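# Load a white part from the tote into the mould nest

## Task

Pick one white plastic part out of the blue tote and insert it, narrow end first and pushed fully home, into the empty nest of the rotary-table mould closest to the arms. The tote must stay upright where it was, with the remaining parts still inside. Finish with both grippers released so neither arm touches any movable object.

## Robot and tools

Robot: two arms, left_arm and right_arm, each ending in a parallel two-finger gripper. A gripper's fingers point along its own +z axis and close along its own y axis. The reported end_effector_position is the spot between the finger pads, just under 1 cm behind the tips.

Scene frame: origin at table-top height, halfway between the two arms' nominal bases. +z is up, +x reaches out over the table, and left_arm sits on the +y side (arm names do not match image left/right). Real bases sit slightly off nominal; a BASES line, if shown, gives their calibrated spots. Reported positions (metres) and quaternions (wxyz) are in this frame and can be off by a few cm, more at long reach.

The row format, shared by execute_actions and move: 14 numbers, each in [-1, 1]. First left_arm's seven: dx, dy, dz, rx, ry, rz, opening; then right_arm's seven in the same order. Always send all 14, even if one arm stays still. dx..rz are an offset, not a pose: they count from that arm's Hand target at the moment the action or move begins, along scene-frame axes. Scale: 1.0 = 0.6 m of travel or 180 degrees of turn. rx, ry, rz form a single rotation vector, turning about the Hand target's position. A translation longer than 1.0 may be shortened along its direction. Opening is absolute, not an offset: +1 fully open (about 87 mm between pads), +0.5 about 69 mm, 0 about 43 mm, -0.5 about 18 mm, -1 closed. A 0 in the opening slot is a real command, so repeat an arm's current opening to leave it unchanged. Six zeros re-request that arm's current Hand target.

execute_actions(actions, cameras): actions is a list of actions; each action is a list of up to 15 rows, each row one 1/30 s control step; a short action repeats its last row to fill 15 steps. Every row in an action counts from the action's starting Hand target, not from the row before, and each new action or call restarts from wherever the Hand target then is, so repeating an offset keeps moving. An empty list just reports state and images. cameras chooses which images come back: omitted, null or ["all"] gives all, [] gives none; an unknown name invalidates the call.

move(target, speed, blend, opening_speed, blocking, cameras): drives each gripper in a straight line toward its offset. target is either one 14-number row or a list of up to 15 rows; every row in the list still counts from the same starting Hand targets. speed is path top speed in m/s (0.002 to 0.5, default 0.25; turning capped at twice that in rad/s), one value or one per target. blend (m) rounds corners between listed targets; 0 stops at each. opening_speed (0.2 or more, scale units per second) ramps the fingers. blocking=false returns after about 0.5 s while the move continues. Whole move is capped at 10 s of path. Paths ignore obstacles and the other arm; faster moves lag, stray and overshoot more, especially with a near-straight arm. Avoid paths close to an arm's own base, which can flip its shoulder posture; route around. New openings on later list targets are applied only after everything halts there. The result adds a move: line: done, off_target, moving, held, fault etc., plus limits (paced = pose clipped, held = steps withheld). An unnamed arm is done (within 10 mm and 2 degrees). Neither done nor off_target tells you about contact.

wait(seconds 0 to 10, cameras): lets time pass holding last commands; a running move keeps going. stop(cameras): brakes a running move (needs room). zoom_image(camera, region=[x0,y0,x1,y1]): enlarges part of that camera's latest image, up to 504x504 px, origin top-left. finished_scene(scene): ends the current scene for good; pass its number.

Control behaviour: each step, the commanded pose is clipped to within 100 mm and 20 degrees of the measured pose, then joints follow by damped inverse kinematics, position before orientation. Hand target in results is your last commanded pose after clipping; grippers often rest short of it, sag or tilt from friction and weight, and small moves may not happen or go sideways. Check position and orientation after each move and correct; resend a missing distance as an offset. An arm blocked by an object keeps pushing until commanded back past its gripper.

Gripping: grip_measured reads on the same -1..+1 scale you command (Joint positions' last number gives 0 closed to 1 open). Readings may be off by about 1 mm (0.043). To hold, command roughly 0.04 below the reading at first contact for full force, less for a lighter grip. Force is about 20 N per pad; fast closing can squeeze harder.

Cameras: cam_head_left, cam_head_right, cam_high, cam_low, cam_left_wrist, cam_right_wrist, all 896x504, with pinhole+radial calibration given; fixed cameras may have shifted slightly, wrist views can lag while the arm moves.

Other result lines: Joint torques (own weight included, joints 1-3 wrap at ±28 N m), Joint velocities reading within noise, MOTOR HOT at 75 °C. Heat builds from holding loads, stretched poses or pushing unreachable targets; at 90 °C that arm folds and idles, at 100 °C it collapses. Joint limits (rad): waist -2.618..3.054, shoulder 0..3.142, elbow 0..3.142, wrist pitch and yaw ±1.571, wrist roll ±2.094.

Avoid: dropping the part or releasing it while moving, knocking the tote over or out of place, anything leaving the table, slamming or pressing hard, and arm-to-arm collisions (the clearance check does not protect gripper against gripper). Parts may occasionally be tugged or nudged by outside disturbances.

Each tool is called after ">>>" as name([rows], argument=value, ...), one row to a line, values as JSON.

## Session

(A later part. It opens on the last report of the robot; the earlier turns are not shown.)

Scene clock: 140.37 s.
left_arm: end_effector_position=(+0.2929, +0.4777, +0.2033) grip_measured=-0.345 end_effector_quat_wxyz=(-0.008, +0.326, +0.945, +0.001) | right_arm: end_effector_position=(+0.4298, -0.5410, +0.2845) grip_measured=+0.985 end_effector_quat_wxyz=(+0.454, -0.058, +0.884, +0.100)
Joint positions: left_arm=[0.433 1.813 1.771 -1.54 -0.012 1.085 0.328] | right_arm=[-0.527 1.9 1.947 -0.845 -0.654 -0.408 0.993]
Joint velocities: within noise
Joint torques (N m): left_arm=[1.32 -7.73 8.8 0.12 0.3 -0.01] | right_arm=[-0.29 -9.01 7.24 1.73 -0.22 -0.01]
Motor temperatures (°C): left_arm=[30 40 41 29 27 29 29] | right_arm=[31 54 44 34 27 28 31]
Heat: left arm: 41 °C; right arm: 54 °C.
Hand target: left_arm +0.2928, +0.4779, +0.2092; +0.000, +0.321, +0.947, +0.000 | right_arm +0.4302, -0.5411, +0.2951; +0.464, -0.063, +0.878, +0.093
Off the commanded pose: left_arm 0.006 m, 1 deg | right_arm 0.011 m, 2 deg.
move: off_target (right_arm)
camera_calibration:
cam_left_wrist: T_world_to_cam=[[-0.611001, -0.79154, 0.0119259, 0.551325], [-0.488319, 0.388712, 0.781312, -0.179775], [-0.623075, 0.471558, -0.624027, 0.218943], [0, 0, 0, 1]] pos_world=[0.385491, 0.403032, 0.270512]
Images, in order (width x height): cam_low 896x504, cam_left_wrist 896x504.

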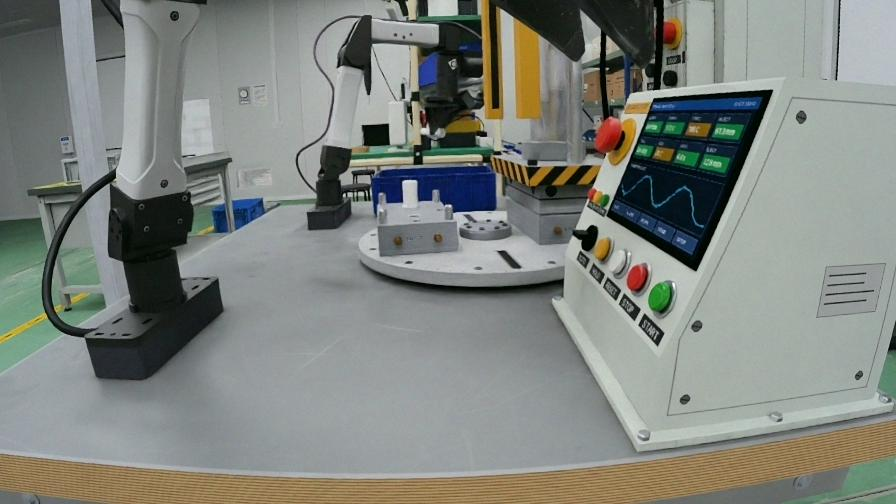

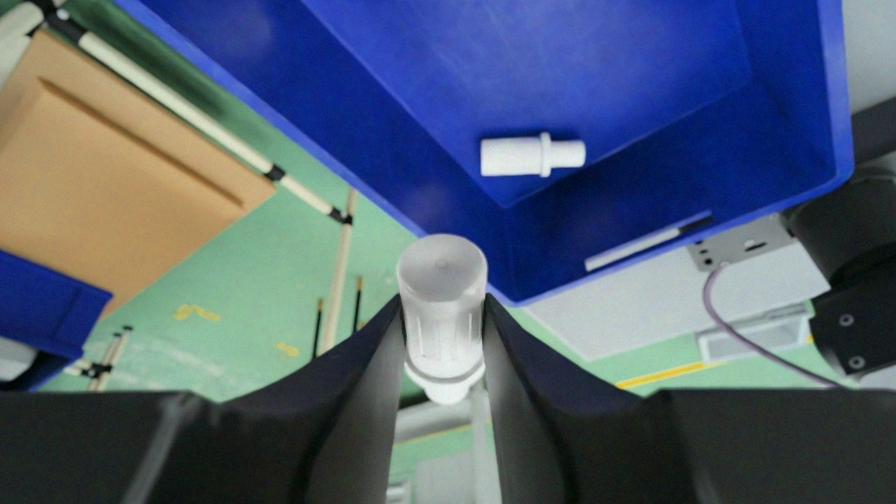

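>>> move([
  [0.112,-0.463,0.151,-0.222,-0.451,0.098,-0.8,0,0,0,0,0,0,1],
  [-0.205,-0.88,0.151,-0.222,-0.451,0.098,-0.8,0,0,0,0,0,0,1],
], speed=0.2, blend=0.08)

Scene clock: 152.27 s.
left_arm: end_effector_position=(+0.1705, -0.0462, +0.2944) grip_measured=-0.345 end_effector_quat_wxyz=(+0.699, +0.100, +0.702, -0.091) | right_arm: end_effector_position=(+0.4298, -0.5410, +0.2845) grip_measured=+0.985 end_effector_quat_wxyz=(+0.454, -0.058, +0.884, +0.100)
Joint positions: left_arm=[-1.641 1.498 0.977 0.487 -1.382 -0.02 0.328] | right_arm=[-0.527 1.9 1.947 -0.845 -0.654 -0.408 0.993]
Joint velocities: within noise
Joint torques (N m): left_arm=[0.5 -4.49 10.43 1.45 -0.04 0.09] | right_arm=[-0.42 -9.09 7.3 1.75 -0.22 0.02]
Motor temperatures (°C): left_arm=[30 40 41 30 27 29 29] | right_arm=[31 54 44 34 27 28 31]
Heat: left arm: 41 °C; right arm: 54 °C.
Hand target: left_arm +0.1698, -0.0501, +0.2998; +0.701, +0.092, +0.701, -0.092 | right_arm +0.4302, -0.5411, +0.2951; +0.464, -0.063, +0.878, +0.093
Off the commanded pose: left_arm 0.007 m, 1 deg | right_arm 0.011 m, 2 deg.
move: off_target (right_arm)
camera_calibration:
cam_left_wrist: T_world_to_cam=[[-0.275033, -0.961412, -0.00669635, 0.00114598], [-0.743984, 0.217234, -0.631899, 0.344662], [0.60897, -0.168811, -0.775021, 0.251407], [0, 0, 0, 1]] pos_world=[0.103639, -0.0313303, 0.412645]

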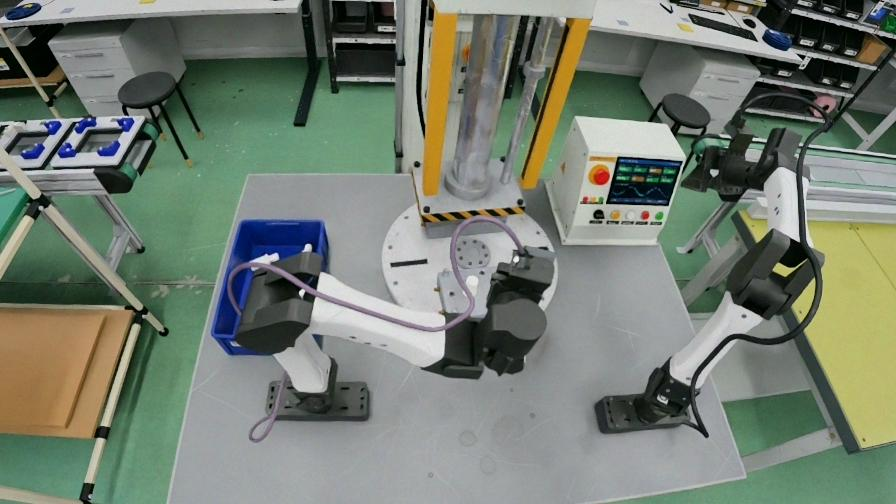

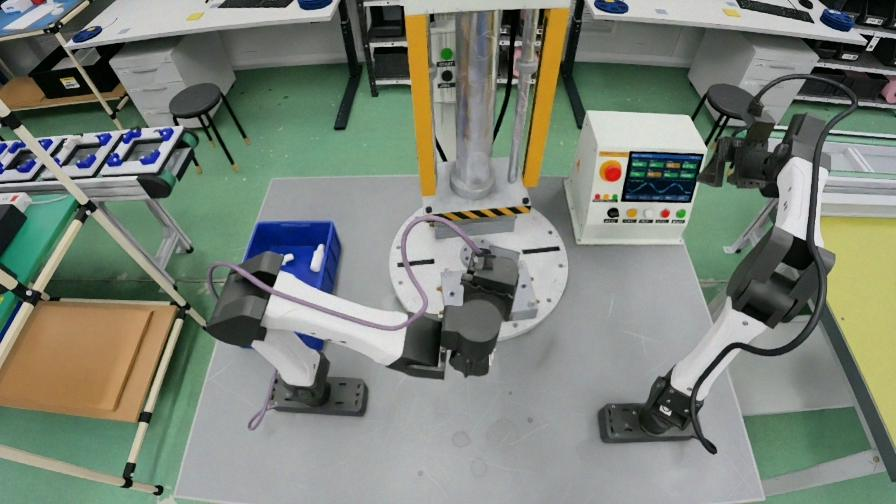

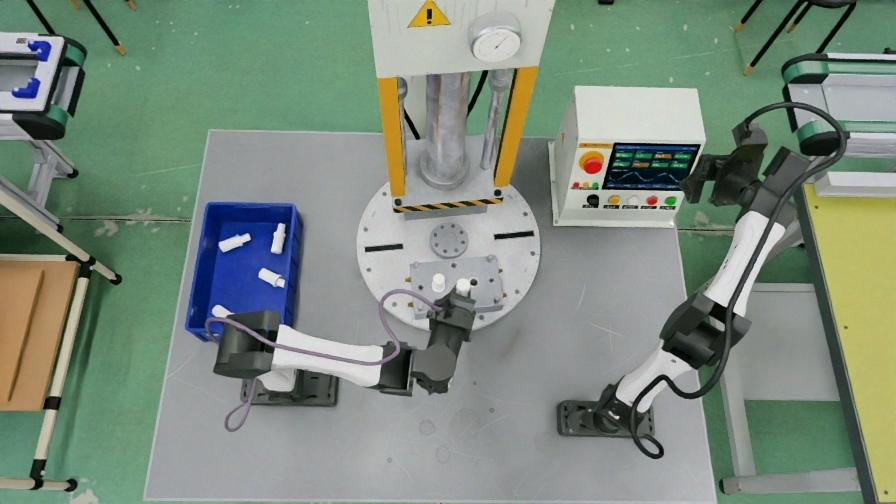

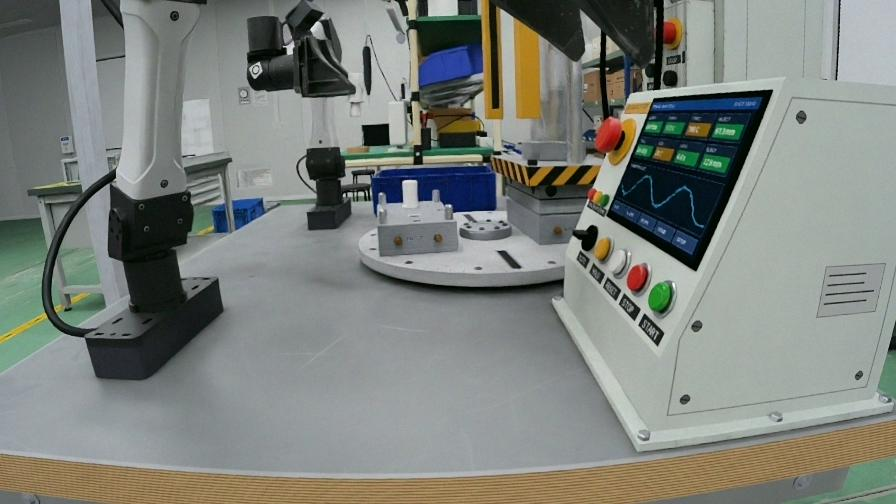

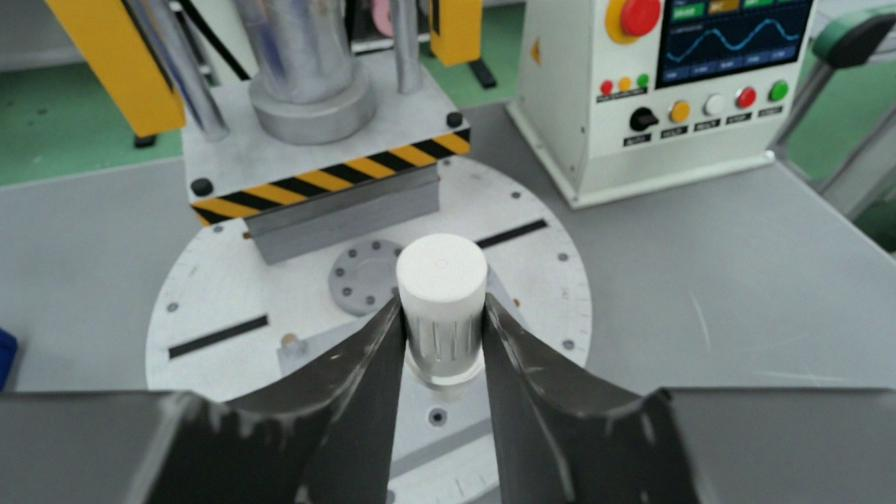

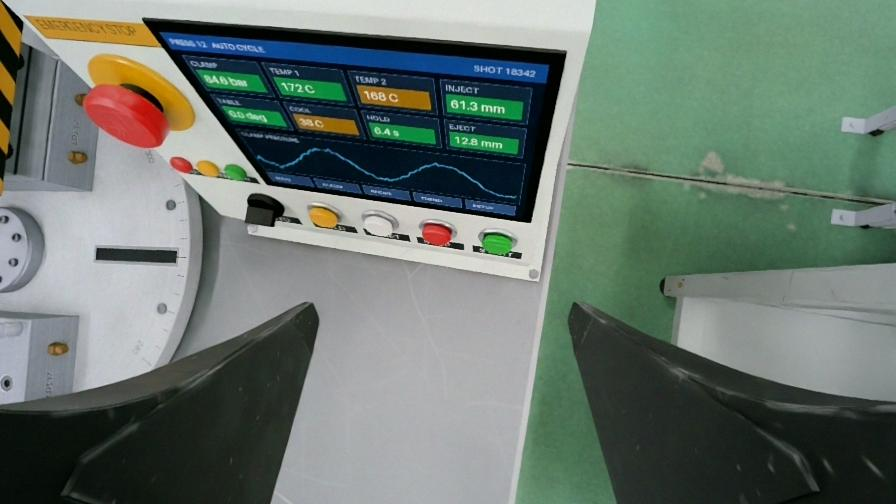

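>>> move([
  [-0.2,-0.02,0,0,0,0,-0.8,0,0,0,0,0,0,1],
], cameras=["cam_left_wrist"])

>>> move([
  [0.05,-0.08,-0.13,0,0,0,-0.8,0,0,0,0,0,0,1],
], cameras=["cam_left_wrist"])

Scene clock: 161.87 s.
left_arm: end_effector_position=(+0.0520, -0.0593, +0.2954) grip_measured=-0.345 end_effector_quat_wxyz=(+0.693, +0.153, +0.690, -0.142) | right_arm: end_effector_position=(+0.4298, -0.5410, +0.2845) grip_measured=+0.985 end_effector_quat_wxyz=(+0.454, -0.058, +0.884, +0.100)
Joint positions: left_arm=[-1.979 1.561 1.038 0.488 -1.572 -0.019 0.328] | right_arm=[-0.527 1.9 1.947 -0.845 -0.654 -0.408 0.993]
Joint velocities: within noise
Joint torques (N m): left_arm=[0.57 -5.01 10.43 1.24 -0.06 0] | right_arm=[-0.28 -9.01 7.31 1.73 -0.26 0]
Motor temperatures (°C): left_arm=[30 39 44 30 27 29 29] | right_arm=[31 55 45 34 27 28 31]
Heat: left arm: 44 °C; right arm: 55 °C.
Hand target: left_arm +0.0496, -0.0622, +0.2998; +0.701, +0.092, +0.701, -0.092 | right_arm +0.4302, -0.5411, +0.2951; +0.464, -0.063, +0.878, +0.093
Off the commanded pose: left_arm 0.006 m, 9 deg | right_arm 0.011 m, 2 deg.
joint sent to its limit (left arm) — joint 5 (wrist yaw), lower limit. The joint targets are off in orientation, not in position.
move: off_target (left_arm, right_arm)
camera_calibration:
cam_left_wrist: T_world_to_cam=[[-0.414201, -0.910135, -0.00962879, -0.0329438], [-0.69925, 0.324964, -0.636748, 0.265478], [0.582655, -0.257009, -0.771012, 0.3171], [0, 0, 0, 1]] pos_world=[-0.0127698, -0.0347567, 0.413213]
Images, in order (width x height): cam_left_wrist 896x504.

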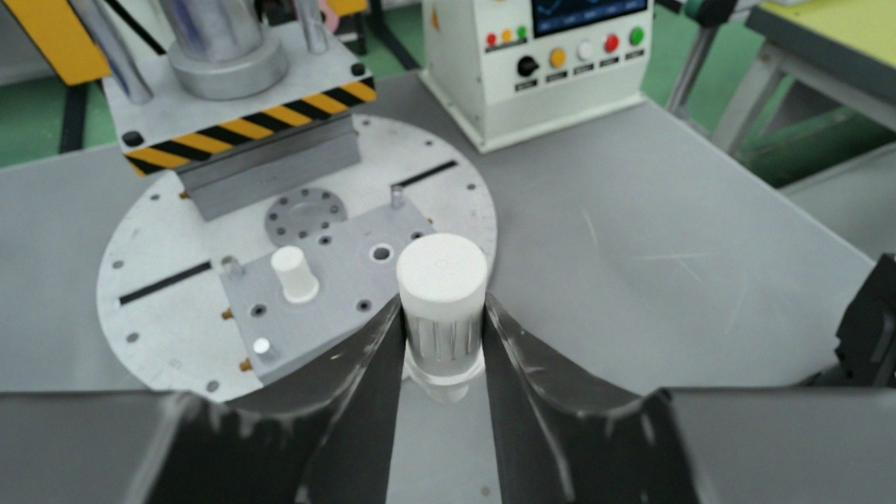

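Scene clock: 162.97 s.
left_arm: end_effector_position=(+0.0800, -0.1055, +0.2185) grip_measured=-0.345 end_effector_quat_wxyz=(+0.701, +0.116, +0.697, -0.092) | right_arm: end_effector_position=(+0.4298, -0.5410, +0.2845) grip_measured=+0.985 end_effector_quat_wxyz=(+0.454, -0.058, +0.884, +0.100)
Joint positions: left_arm=[-1.86 1.87 1.11 0.579 -1.577 -0.147 0.328] | right_arm=[-0.527 1.9 1.947 -0.845 -0.654 -0.408 0.993]
Joint velocities: within noise
Joint torques (N m): left_arm=[0.98 -7.21 9.52 1.32 -0.11 -0.11] | right_arm=[-0.47 -8.91 7.23 1.73 -0.23 -0.03]
Motor temperatures (°C): left_arm=[30 39 44 30 27 29 29] | right_arm=[31 55 45 34 27 28 31]
Heat: left arm: 44 °C; right arm: 55 °C.
Hand target: left_arm +0.0797, -0.1102, +0.2219; +0.701, +0.092, +0.701, -0.092 | right_arm +0.4302, -0.5411, +0.2951; +0.464, -0.063, +0.878, +0.093
Off the commanded pose: left_arm 0.006 m, 3 deg | right_arm 0.011 m, 2 deg.
joint sent to its limit (left arm) — joint 5 (wrist yaw), lower limit. The joint targets still meet the commanded pose.
move: off_target (left_arm, right_arm)
camera_calibration:
cam_left_wrist: T_world_to_cam=[[-0.298808, -0.953926, -0.0271779, -0.0741401], [-0.730047, 0.246836, -0.637262, 0.245441], [0.61461, -0.170578, -0.770168, 0.235906], [0, 0, 0, 1]] pos_world=[0.0120399, -0.0910676, 0.336083]
Images, in order (width x height): cam_left_wrist 896x504.

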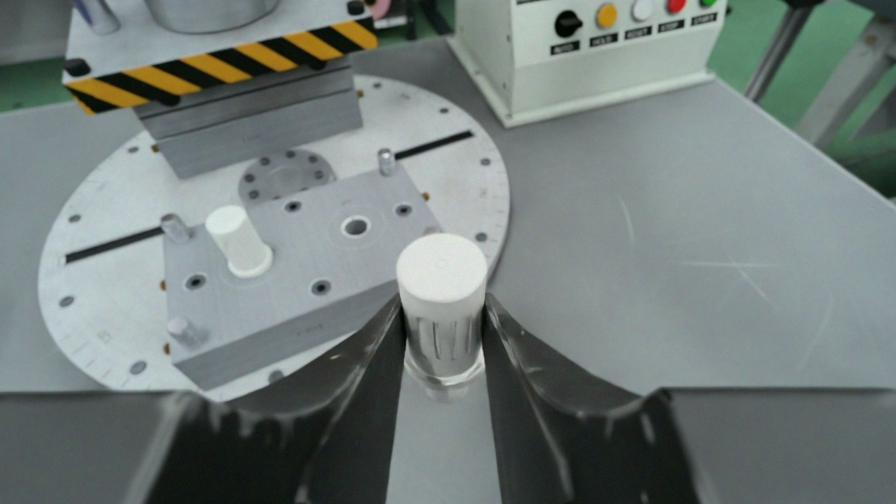

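>>> move([
  [0.293,0.0387,-0.01,0,0,0,-0.8,0,0,0,0,0,0,1],
  [0.293,0.0387,-0.065,0,0,0,-0.8,0,0,0,0,0,0,1],
], speed=[0.15,0.06])

>>> zoom_image(camera="cam_left_wrist", region=[330, 220, 560, 504])

>>> zoom_image(camera="cam_low", region=[280, 60, 520, 300])

Scene clock: 203.23 s.
left_arm: end_effector_position=(+0.2557, -0.0861, +0.1921) grip_measured=-0.345 end_effector_quat_wxyz=(+0.702, +0.080, +0.701, -0.097) | right_arm: end_effector_position=(+0.4298, -0.5410, +0.2845) grip_measured=+0.985 end_effector_quat_wxyz=(+0.454, -0.058, +0.884, +0.100)
Joint positions: left_arm=[-1.397 1.874 0.914 0.973 -1.158 -0.011 0.328] | right_arm=[-0.527 1.9 1.947 -0.845 -0.654 -0.408 0.993]
Joint velocities: within noise
Joint torques (N m): left_arm=[0.76 -6.31 5.82 1.6 0.21 0.1] | right_arm=[-0.29 -8.98 7.35 1.71 -0.23 -0.02]
Motor temperatures (°C): left_arm=[29 41 44 31 27 29 29] | right_arm=[31 55 45 35 27 28 31]
Heat: left arm: 44 °C; right arm: 55 °C.
Hand target: left_arm +0.2556, -0.0869, +0.1829; +0.701, +0.092, +0.701, -0.092 | right_arm +0.4302, -0.5411, +0.2951; +0.464, -0.063, +0.878, +0.093
Off the commanded pose: left_arm 0.009 m, 1 deg | right_arm 0.011 m, 2 deg.
move: off_target (right_arm)
camera_calibration:
cam_left_wrist: T_world_to_cam=[[-0.255985, -0.966215, 0.0300165, -0.0268325], [-0.746766, 0.177937, -0.640843, 0.351116], [0.613851, -0.186462, -0.767085, 0.109239], [0, 0, 0, 1]] pos_world=[0.188276, -0.0680335, 0.309611]

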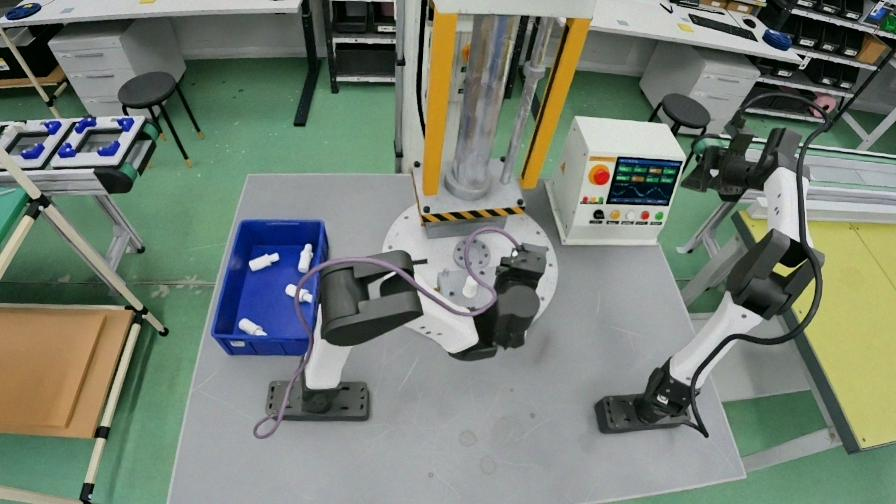

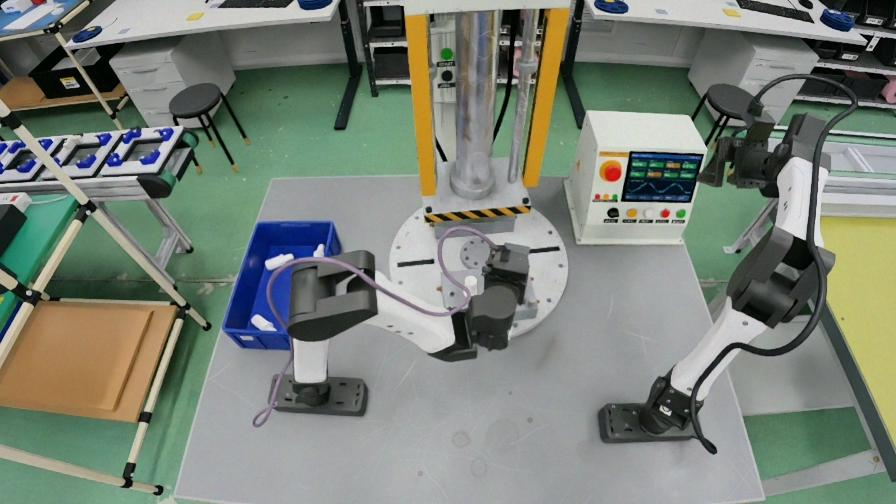

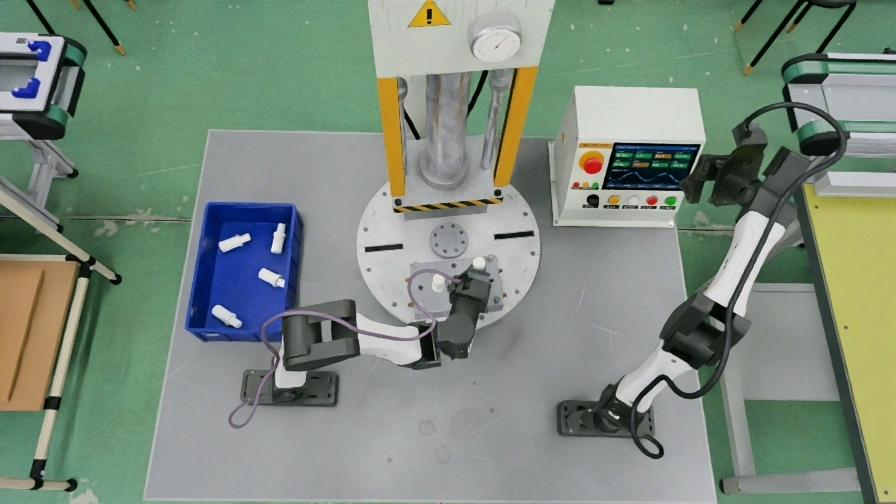

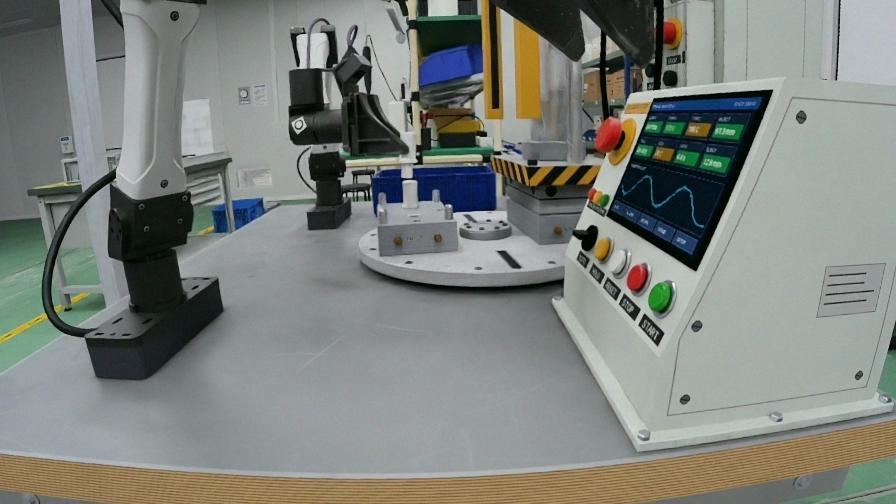

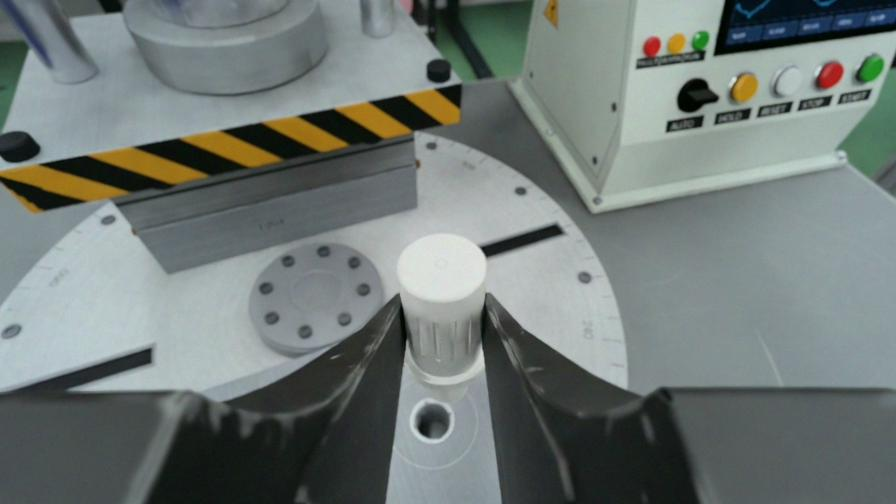

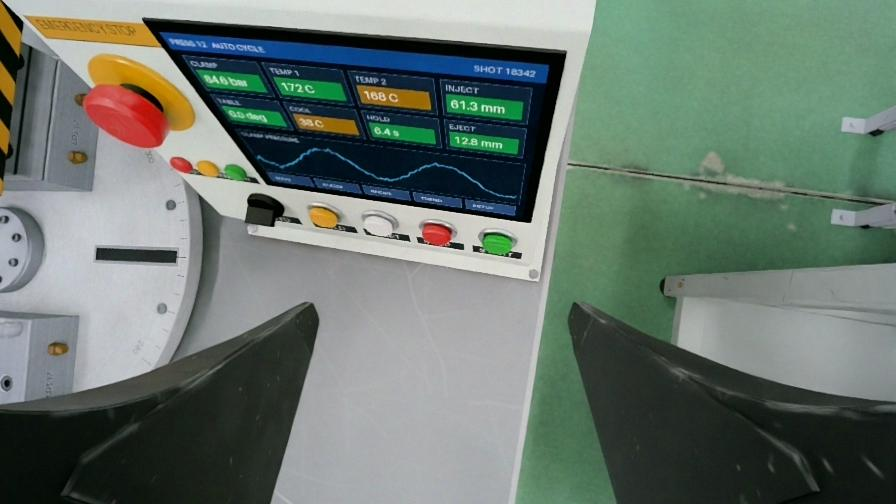

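Scaled by 1.775 from the camera's 896x504 image, which has a finer 1280x720 frame.

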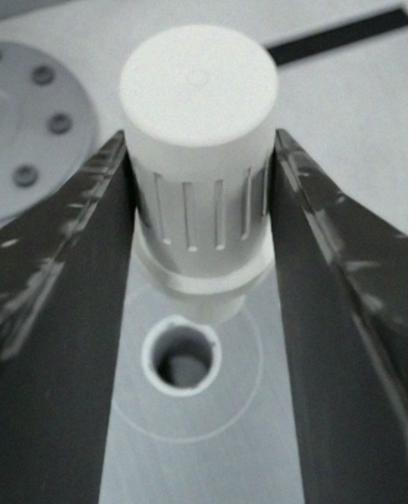

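Scaled by 2.100 from the camera's 896x504 image, which has a finer 1280x720 frame.

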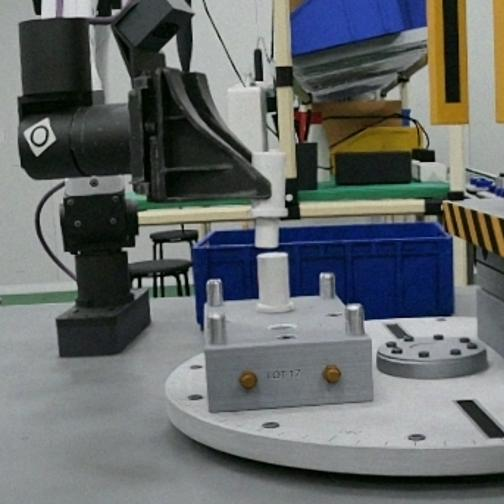

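>>> move([
  [0.0125,0.0075,-0.03,0,0,0,-0.8,0,0,0,0,0,0,1],
], speed=0.06, cameras=["cam_left_wrist","cam_low"])

>>> zoom_image(camera="cam_left_wrist", region=[370, 330, 510, 504])

>>> zoom_image(camera="cam_low", region=[360, 110, 480, 260])

Scene clock: 224.10 s.
left_arm: end_effector_position=(+0.2610, -0.0833, +0.1747) grip_measured=-0.345 end_effector_quat_wxyz=(+0.702, +0.081, +0.700, -0.099) | right_arm: end_effector_position=(+0.4298, -0.5410, +0.2845) grip_measured=+0.985 end_effector_quat_wxyz=(+0.454, -0.058, +0.884, +0.100)
Joint positions: left_arm=[-1.38 1.916 0.879 1.052 -1.137 -0.011 0.328] | right_arm=[-0.527 1.9 1.947 -0.845 -0.654 -0.408 0.993]
Joint velocities: within noise
Joint torques (N m): left_arm=[1.24 -6.27 5.46 1.6 0.23 0.1] | right_arm=[-0.35 -8.92 7.34 1.72 -0.24 0.01]
Motor temperatures (°C): left_arm=[29 40 43 33 27 29 30] | right_arm=[31 56 45 35 27 28 31]
Heat: left arm: 43 °C; right arm: 56 °C.
Hand target: left_arm +0.2630, -0.0825, +0.1649; +0.701, +0.092, +0.701, -0.092 | right_arm +0.4302, -0.5411, +0.2951; +0.464, -0.063, +0.878, +0.093
Off the commanded pose: left_arm 0.010 m, 1 deg | right_arm 0.011 m, 2 deg.
move: off_target (right_arm)
camera_calibration:
cam_left_wrist: T_world_to_cam=[[-0.260421, -0.964989, 0.0312757, -0.0211785], [-0.745589, 0.18042, -0.641518, 0.343449], [0.613415, -0.190383, -0.76647, 0.0927974], [0, 0, 0, 1]] pos_world=[0.193633, -0.0647349, 0.292118]
Images, in order (width x height): cam_low 896x504, cam_left_wrist 896x504.

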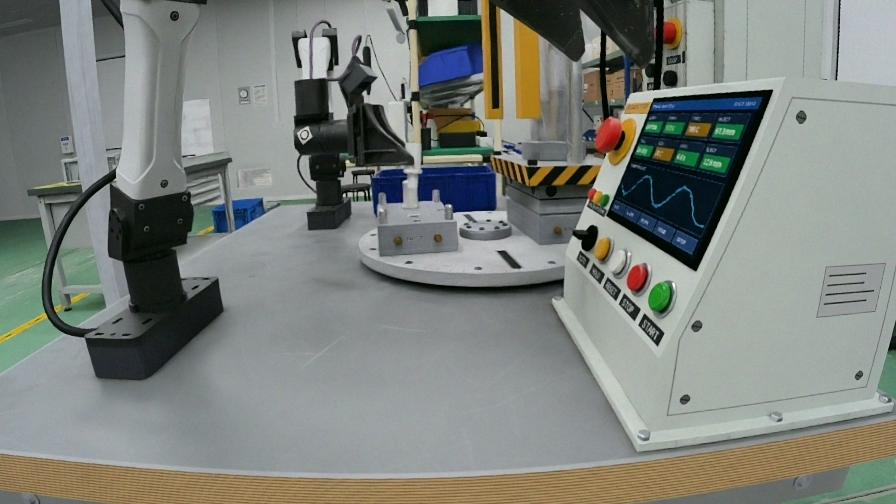

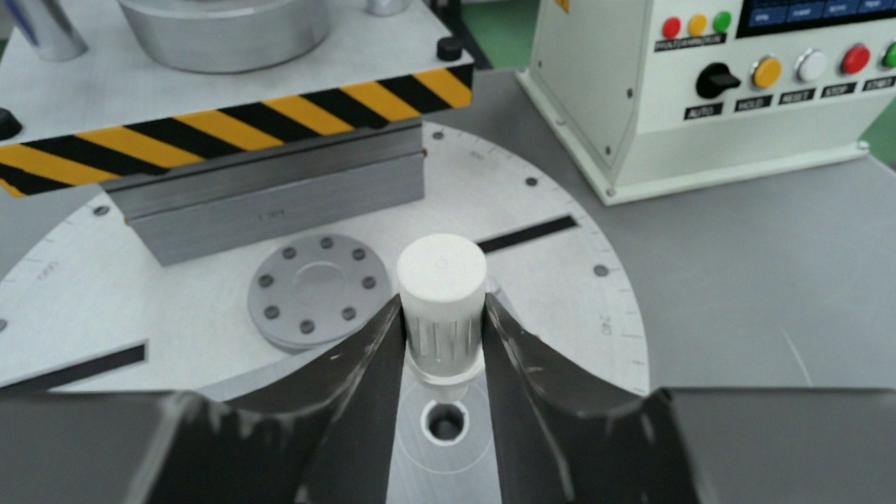

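Scaled by 2.897 from the camera's 896x504 image, which has a finer 1280x720 frame.

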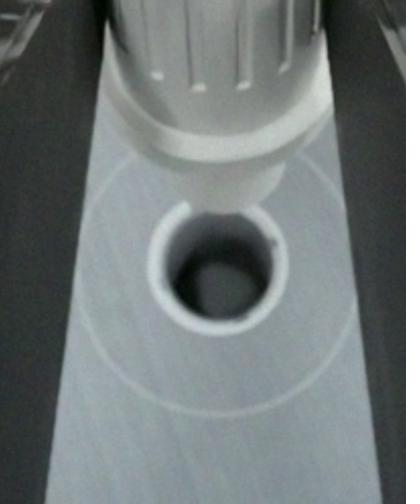

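Scaled by 3.360 from the camera's 896x504 image, which has a finer 1280x720 frame.

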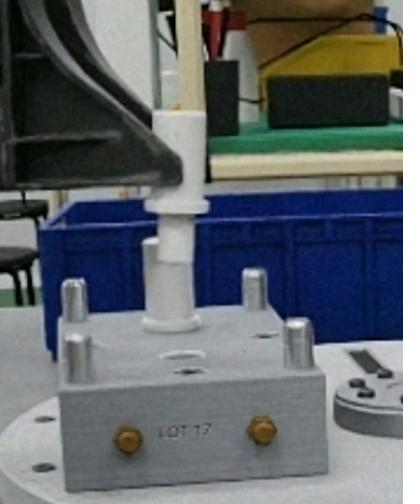

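>>> move([
  [0,0.0017,-0.035,0.008,-0.008,0,-0.8,0,0,0,0,0,0,1],
], speed=0.05, cameras=["cam_left_wrist","cam_low"])

>>> zoom_image(camera="cam_left_wrist", region=[370, 330, 510, 504])

>>> zoom_image(camera="cam_low", region=[360, 110, 480, 260])

Scene clock: 242.67 s.
left_arm: end_effector_position=(+0.2621, -0.0825, +0.1534) grip_measured=-0.345 end_effector_quat_wxyz=(+0.710, +0.091, +0.693, -0.089) | right_arm: end_effector_position=(+0.4298, -0.5410, +0.2845) grip_measured=+0.985 end_effector_quat_wxyz=(+0.454, -0.058, +0.884, +0.100)
Joint positions: left_arm=[-1.38 2.005 0.857 1.204 -1.137 0.057 0.328] | right_arm=[-0.527 1.9 1.947 -0.845 -0.654 -0.408 0.993]
Joint velocities: within noise
Joint torques (N m): left_arm=[0.99 -6.46 4.93 1.58 0.23 0.1] | right_arm=[-0.31 -9.05 7.25 1.75 -0.24 -0.01]
Motor temperatures (°C): left_arm=[29 41 42 33 27 29 30] | right_arm=[31 56 45 35 27 28 31]
Heat: left arm: 42 °C; right arm: 56 °C.
Hand target: left_arm +0.2630, -0.0814, +0.1439; +0.709, +0.102, +0.693, -0.082 | right_arm +0.4302, -0.5411, +0.2951; +0.464, -0.063, +0.878, +0.093
Off the commanded pose: left_arm 0.010 m, 1 deg | right_arm 0.011 m, 2 deg.
move: off_target (right_arm)
camera_calibration:
cam_left_wrist: T_world_to_cam=[[-0.2602, -0.965555, 0.000630746, -0.0149297], [-0.729842, 0.196252, -0.65484, 0.329674], [0.63216, -0.170849, -0.755767, 0.0710494], [0, 0, 0, 1]] pos_world=[0.191811, -0.0669757, 0.26959]
Images, in order (width x height): cam_low 896x504, cam_left_wrist 896x504.

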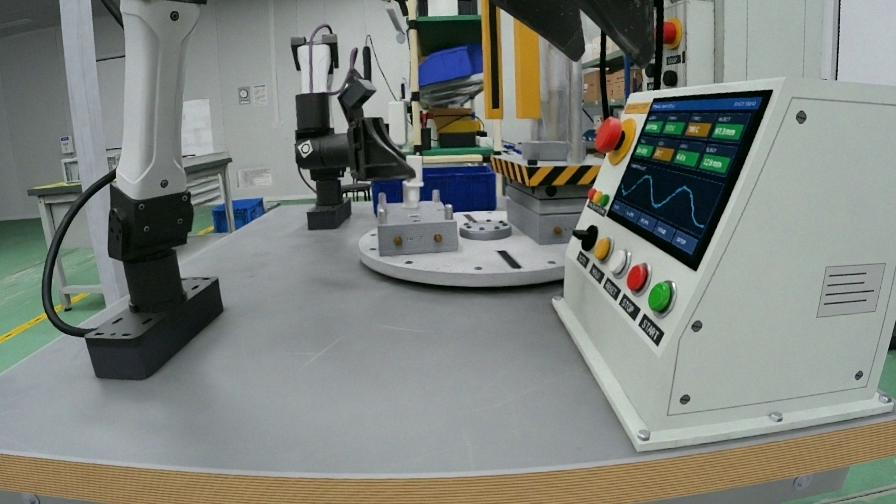

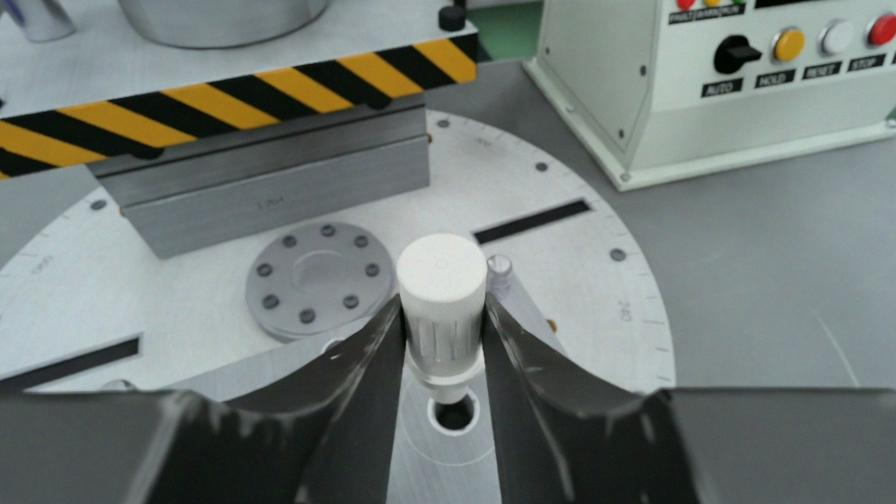

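Scaled by 2.897 from the camera's 896x504 image, which has a finer 1280x720 frame.

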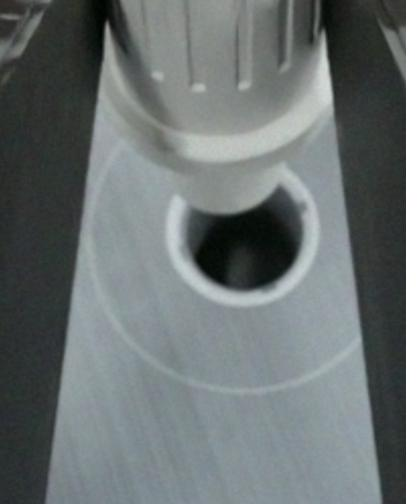

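Scaled by 3.360 from the camera's 896x504 image, which has a finer 1280x720 frame.

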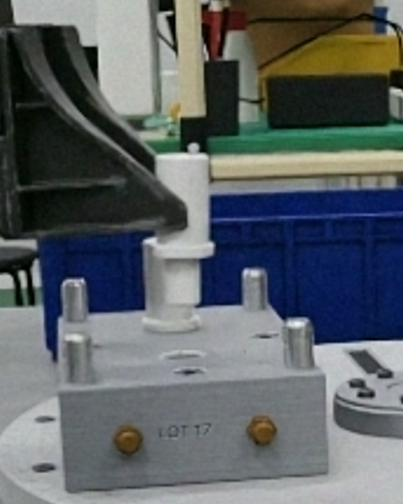

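>>> move([
  [-0.0035,-0.002,-0.02,0,0,0,-0.8,0,0,0,0,0,0,1],
], speed=0.05, cameras=["cam_left_wrist","cam_low"])

>>> zoom_image(camera="cam_left_wrist", region=[370, 330, 510, 504])

>>> zoom_image(camera="cam_low", region=[360, 110, 480, 260])

Scene clock: 254.80 s.
left_arm: end_effector_position=(+0.2624, -0.0841, +0.1422) grip_measured=-0.345 end_effector_quat_wxyz=(+0.710, +0.090, +0.692, -0.090) | right_arm: end_effector_position=(+0.4298, -0.5410, +0.2845) grip_measured=+0.985 end_effector_quat_wxyz=(+0.454, -0.058, +0.884, +0.100)
Joint positions: left_arm=[-1.38 2.049 0.857 1.251 -1.137 0.058 0.328] | right_arm=[-0.527 1.9 1.947 -0.845 -0.654 -0.408 0.993]
Joint velocities: within noise
Joint torques (N m): left_arm=[0.51 -6.57 4.55 1.57 0.16 0.1] | right_arm=[-0.4 -9.01 7.25 1.76 -0.23 -0.01]
Motor temperatures (°C): left_arm=[29 41 41 33 27 29 30] | right_arm=[31 56 45 35 27 28 31]
Heat: left arm: 41 °C; right arm: 56 °C.
Hand target: left_arm +0.2609, -0.0826, +0.1319; +0.709, +0.102, +0.693, -0.082 | right_arm +0.4302, -0.5411, +0.2951; +0.464, -0.063, +0.878, +0.093
Off the commanded pose: left_arm 0.011 m, 2 deg | right_arm 0.011 m, 2 deg.
move: off_target (left_arm, right_arm)
camera_calibration:
cam_left_wrist: T_world_to_cam=[[-0.260174, -0.965559, 0.00224622, -0.0165849], [-0.729304, 0.194989, -0.655816, 0.322715], [0.632791, -0.172265, -0.754917, 0.0616763], [0, 0, 0, 1]] pos_world=[0.192014, -0.0683148, 0.25824]
Images, in order (width x height): cam_low 896x504, cam_left_wrist 896x504.

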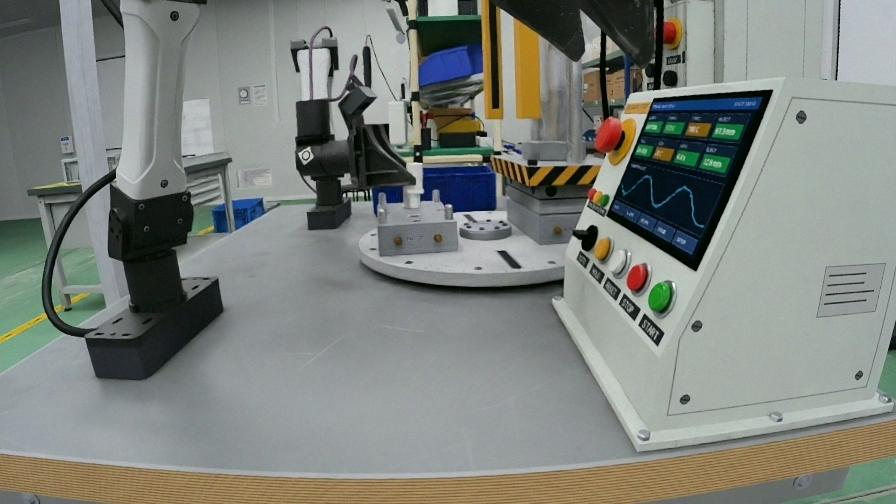

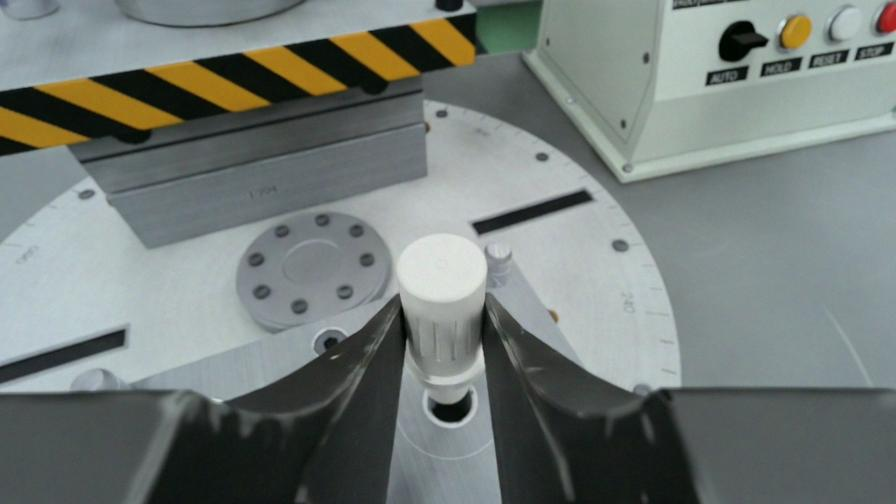

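Scaled by 2.897 from the camera's 896x504 image, which has a finer 1280x720 frame.

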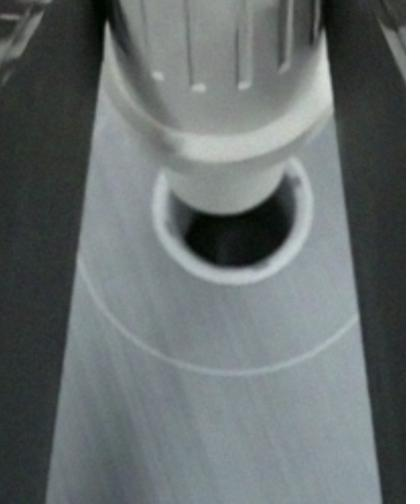

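Scaled by 3.360 from the camera's 896x504 image, which has a finer 1280x720 frame.

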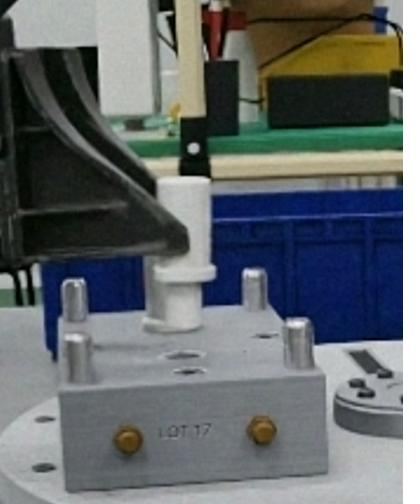

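>>> move([
  [-0.0035,-0.0012,-0.014,0,0,0,-0.8,0,0,0,0,0,0,1],
], speed=0.04, cameras=["cam_left_wrist","cam_low"])

>>> zoom_image(camera="cam_left_wrist", region=[370, 330, 510, 504])

>>> zoom_image(camera="cam_low", region=[360, 110, 480, 260])

Scene clock: 262.80 s.
left_arm: end_effector_position=(+0.2625, -0.0849, +0.1342) grip_measured=-0.345 end_effector_quat_wxyz=(+0.710, +0.090, +0.692, -0.090) | right_arm: end_effector_position=(+0.4298, -0.5410, +0.2845) grip_measured=+0.985 end_effector_quat_wxyz=(+0.454, -0.058, +0.884, +0.100)
Joint positions: left_arm=[-1.38 2.08 0.857 1.284 -1.137 0.059 0.328] | right_arm=[-0.527 1.9 1.947 -0.845 -0.654 -0.408 0.993]
Joint velocities: within noise
Joint torques (N m): left_arm=[0.03 -6.64 4.31 1.6 0.1 0.1] | right_arm=[-0.36 -8.94 7.28 1.76 -0.25 -0.01]
Motor temperatures (°C): left_arm=[29 40 41 34 27 29 30] | right_arm=[31 56 46 35 27 28 31]
Heat: left arm: 41 °C; right arm: 56 °C.
Hand target: left_arm +0.2588, -0.0833, +0.1234; +0.709, +0.102, +0.693, -0.082 | right_arm +0.4302, -0.5411, +0.2951; +0.464, -0.063, +0.878, +0.093
Off the commanded pose: left_arm 0.011 m, 2 deg | right_arm 0.011 m, 2 deg.
move: off_target (left_arm, right_arm)
camera_calibration:
cam_left_wrist: T_world_to_cam=[[-0.260157, -0.965561, 0.00320826, -0.0174191], [-0.72896, 0.194227, -0.656425, 0.31766], [0.633195, -0.173112, -0.754385, 0.0551518], [0, 0, 0, 1]] pos_world=[0.192108, -0.0689698, 0.250181]
Images, in order (width x height): cam_low 896x504, cam_left_wrist 896x504.

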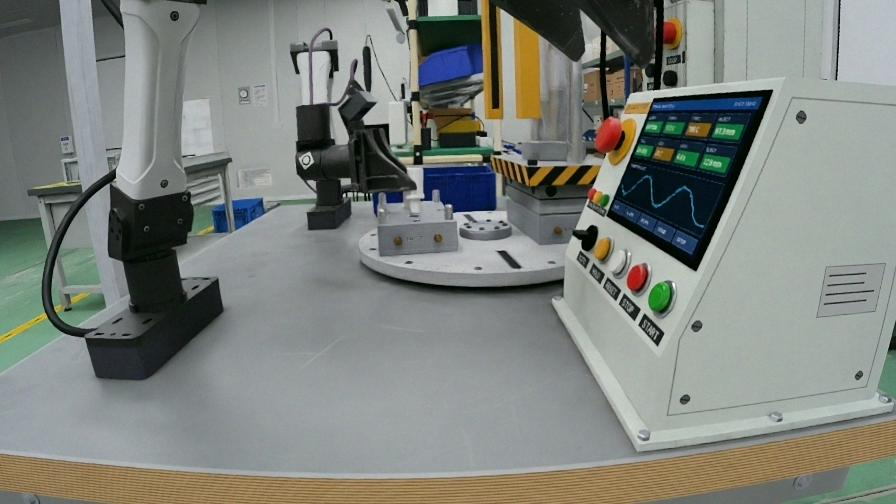

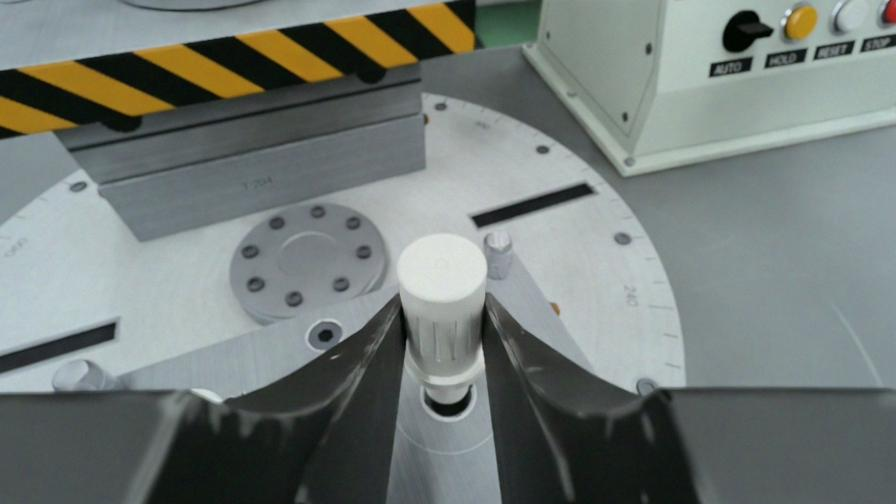

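Scaled by 2.897 from the camera's 896x504 image, which has a finer 1280x720 frame.

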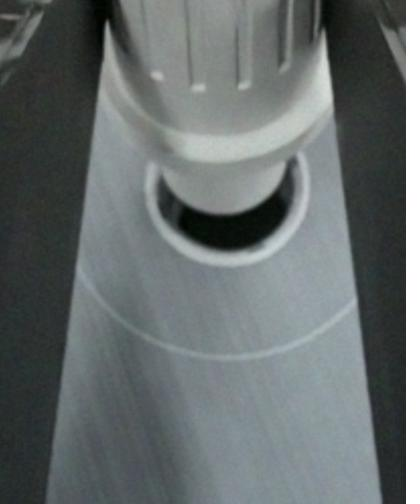

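Scaled by 3.360 from the camera's 896x504 image, which has a finer 1280x720 frame.

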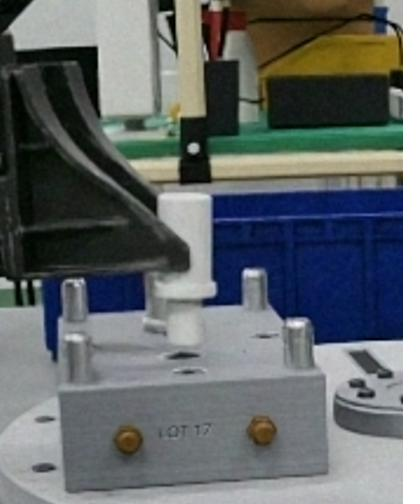

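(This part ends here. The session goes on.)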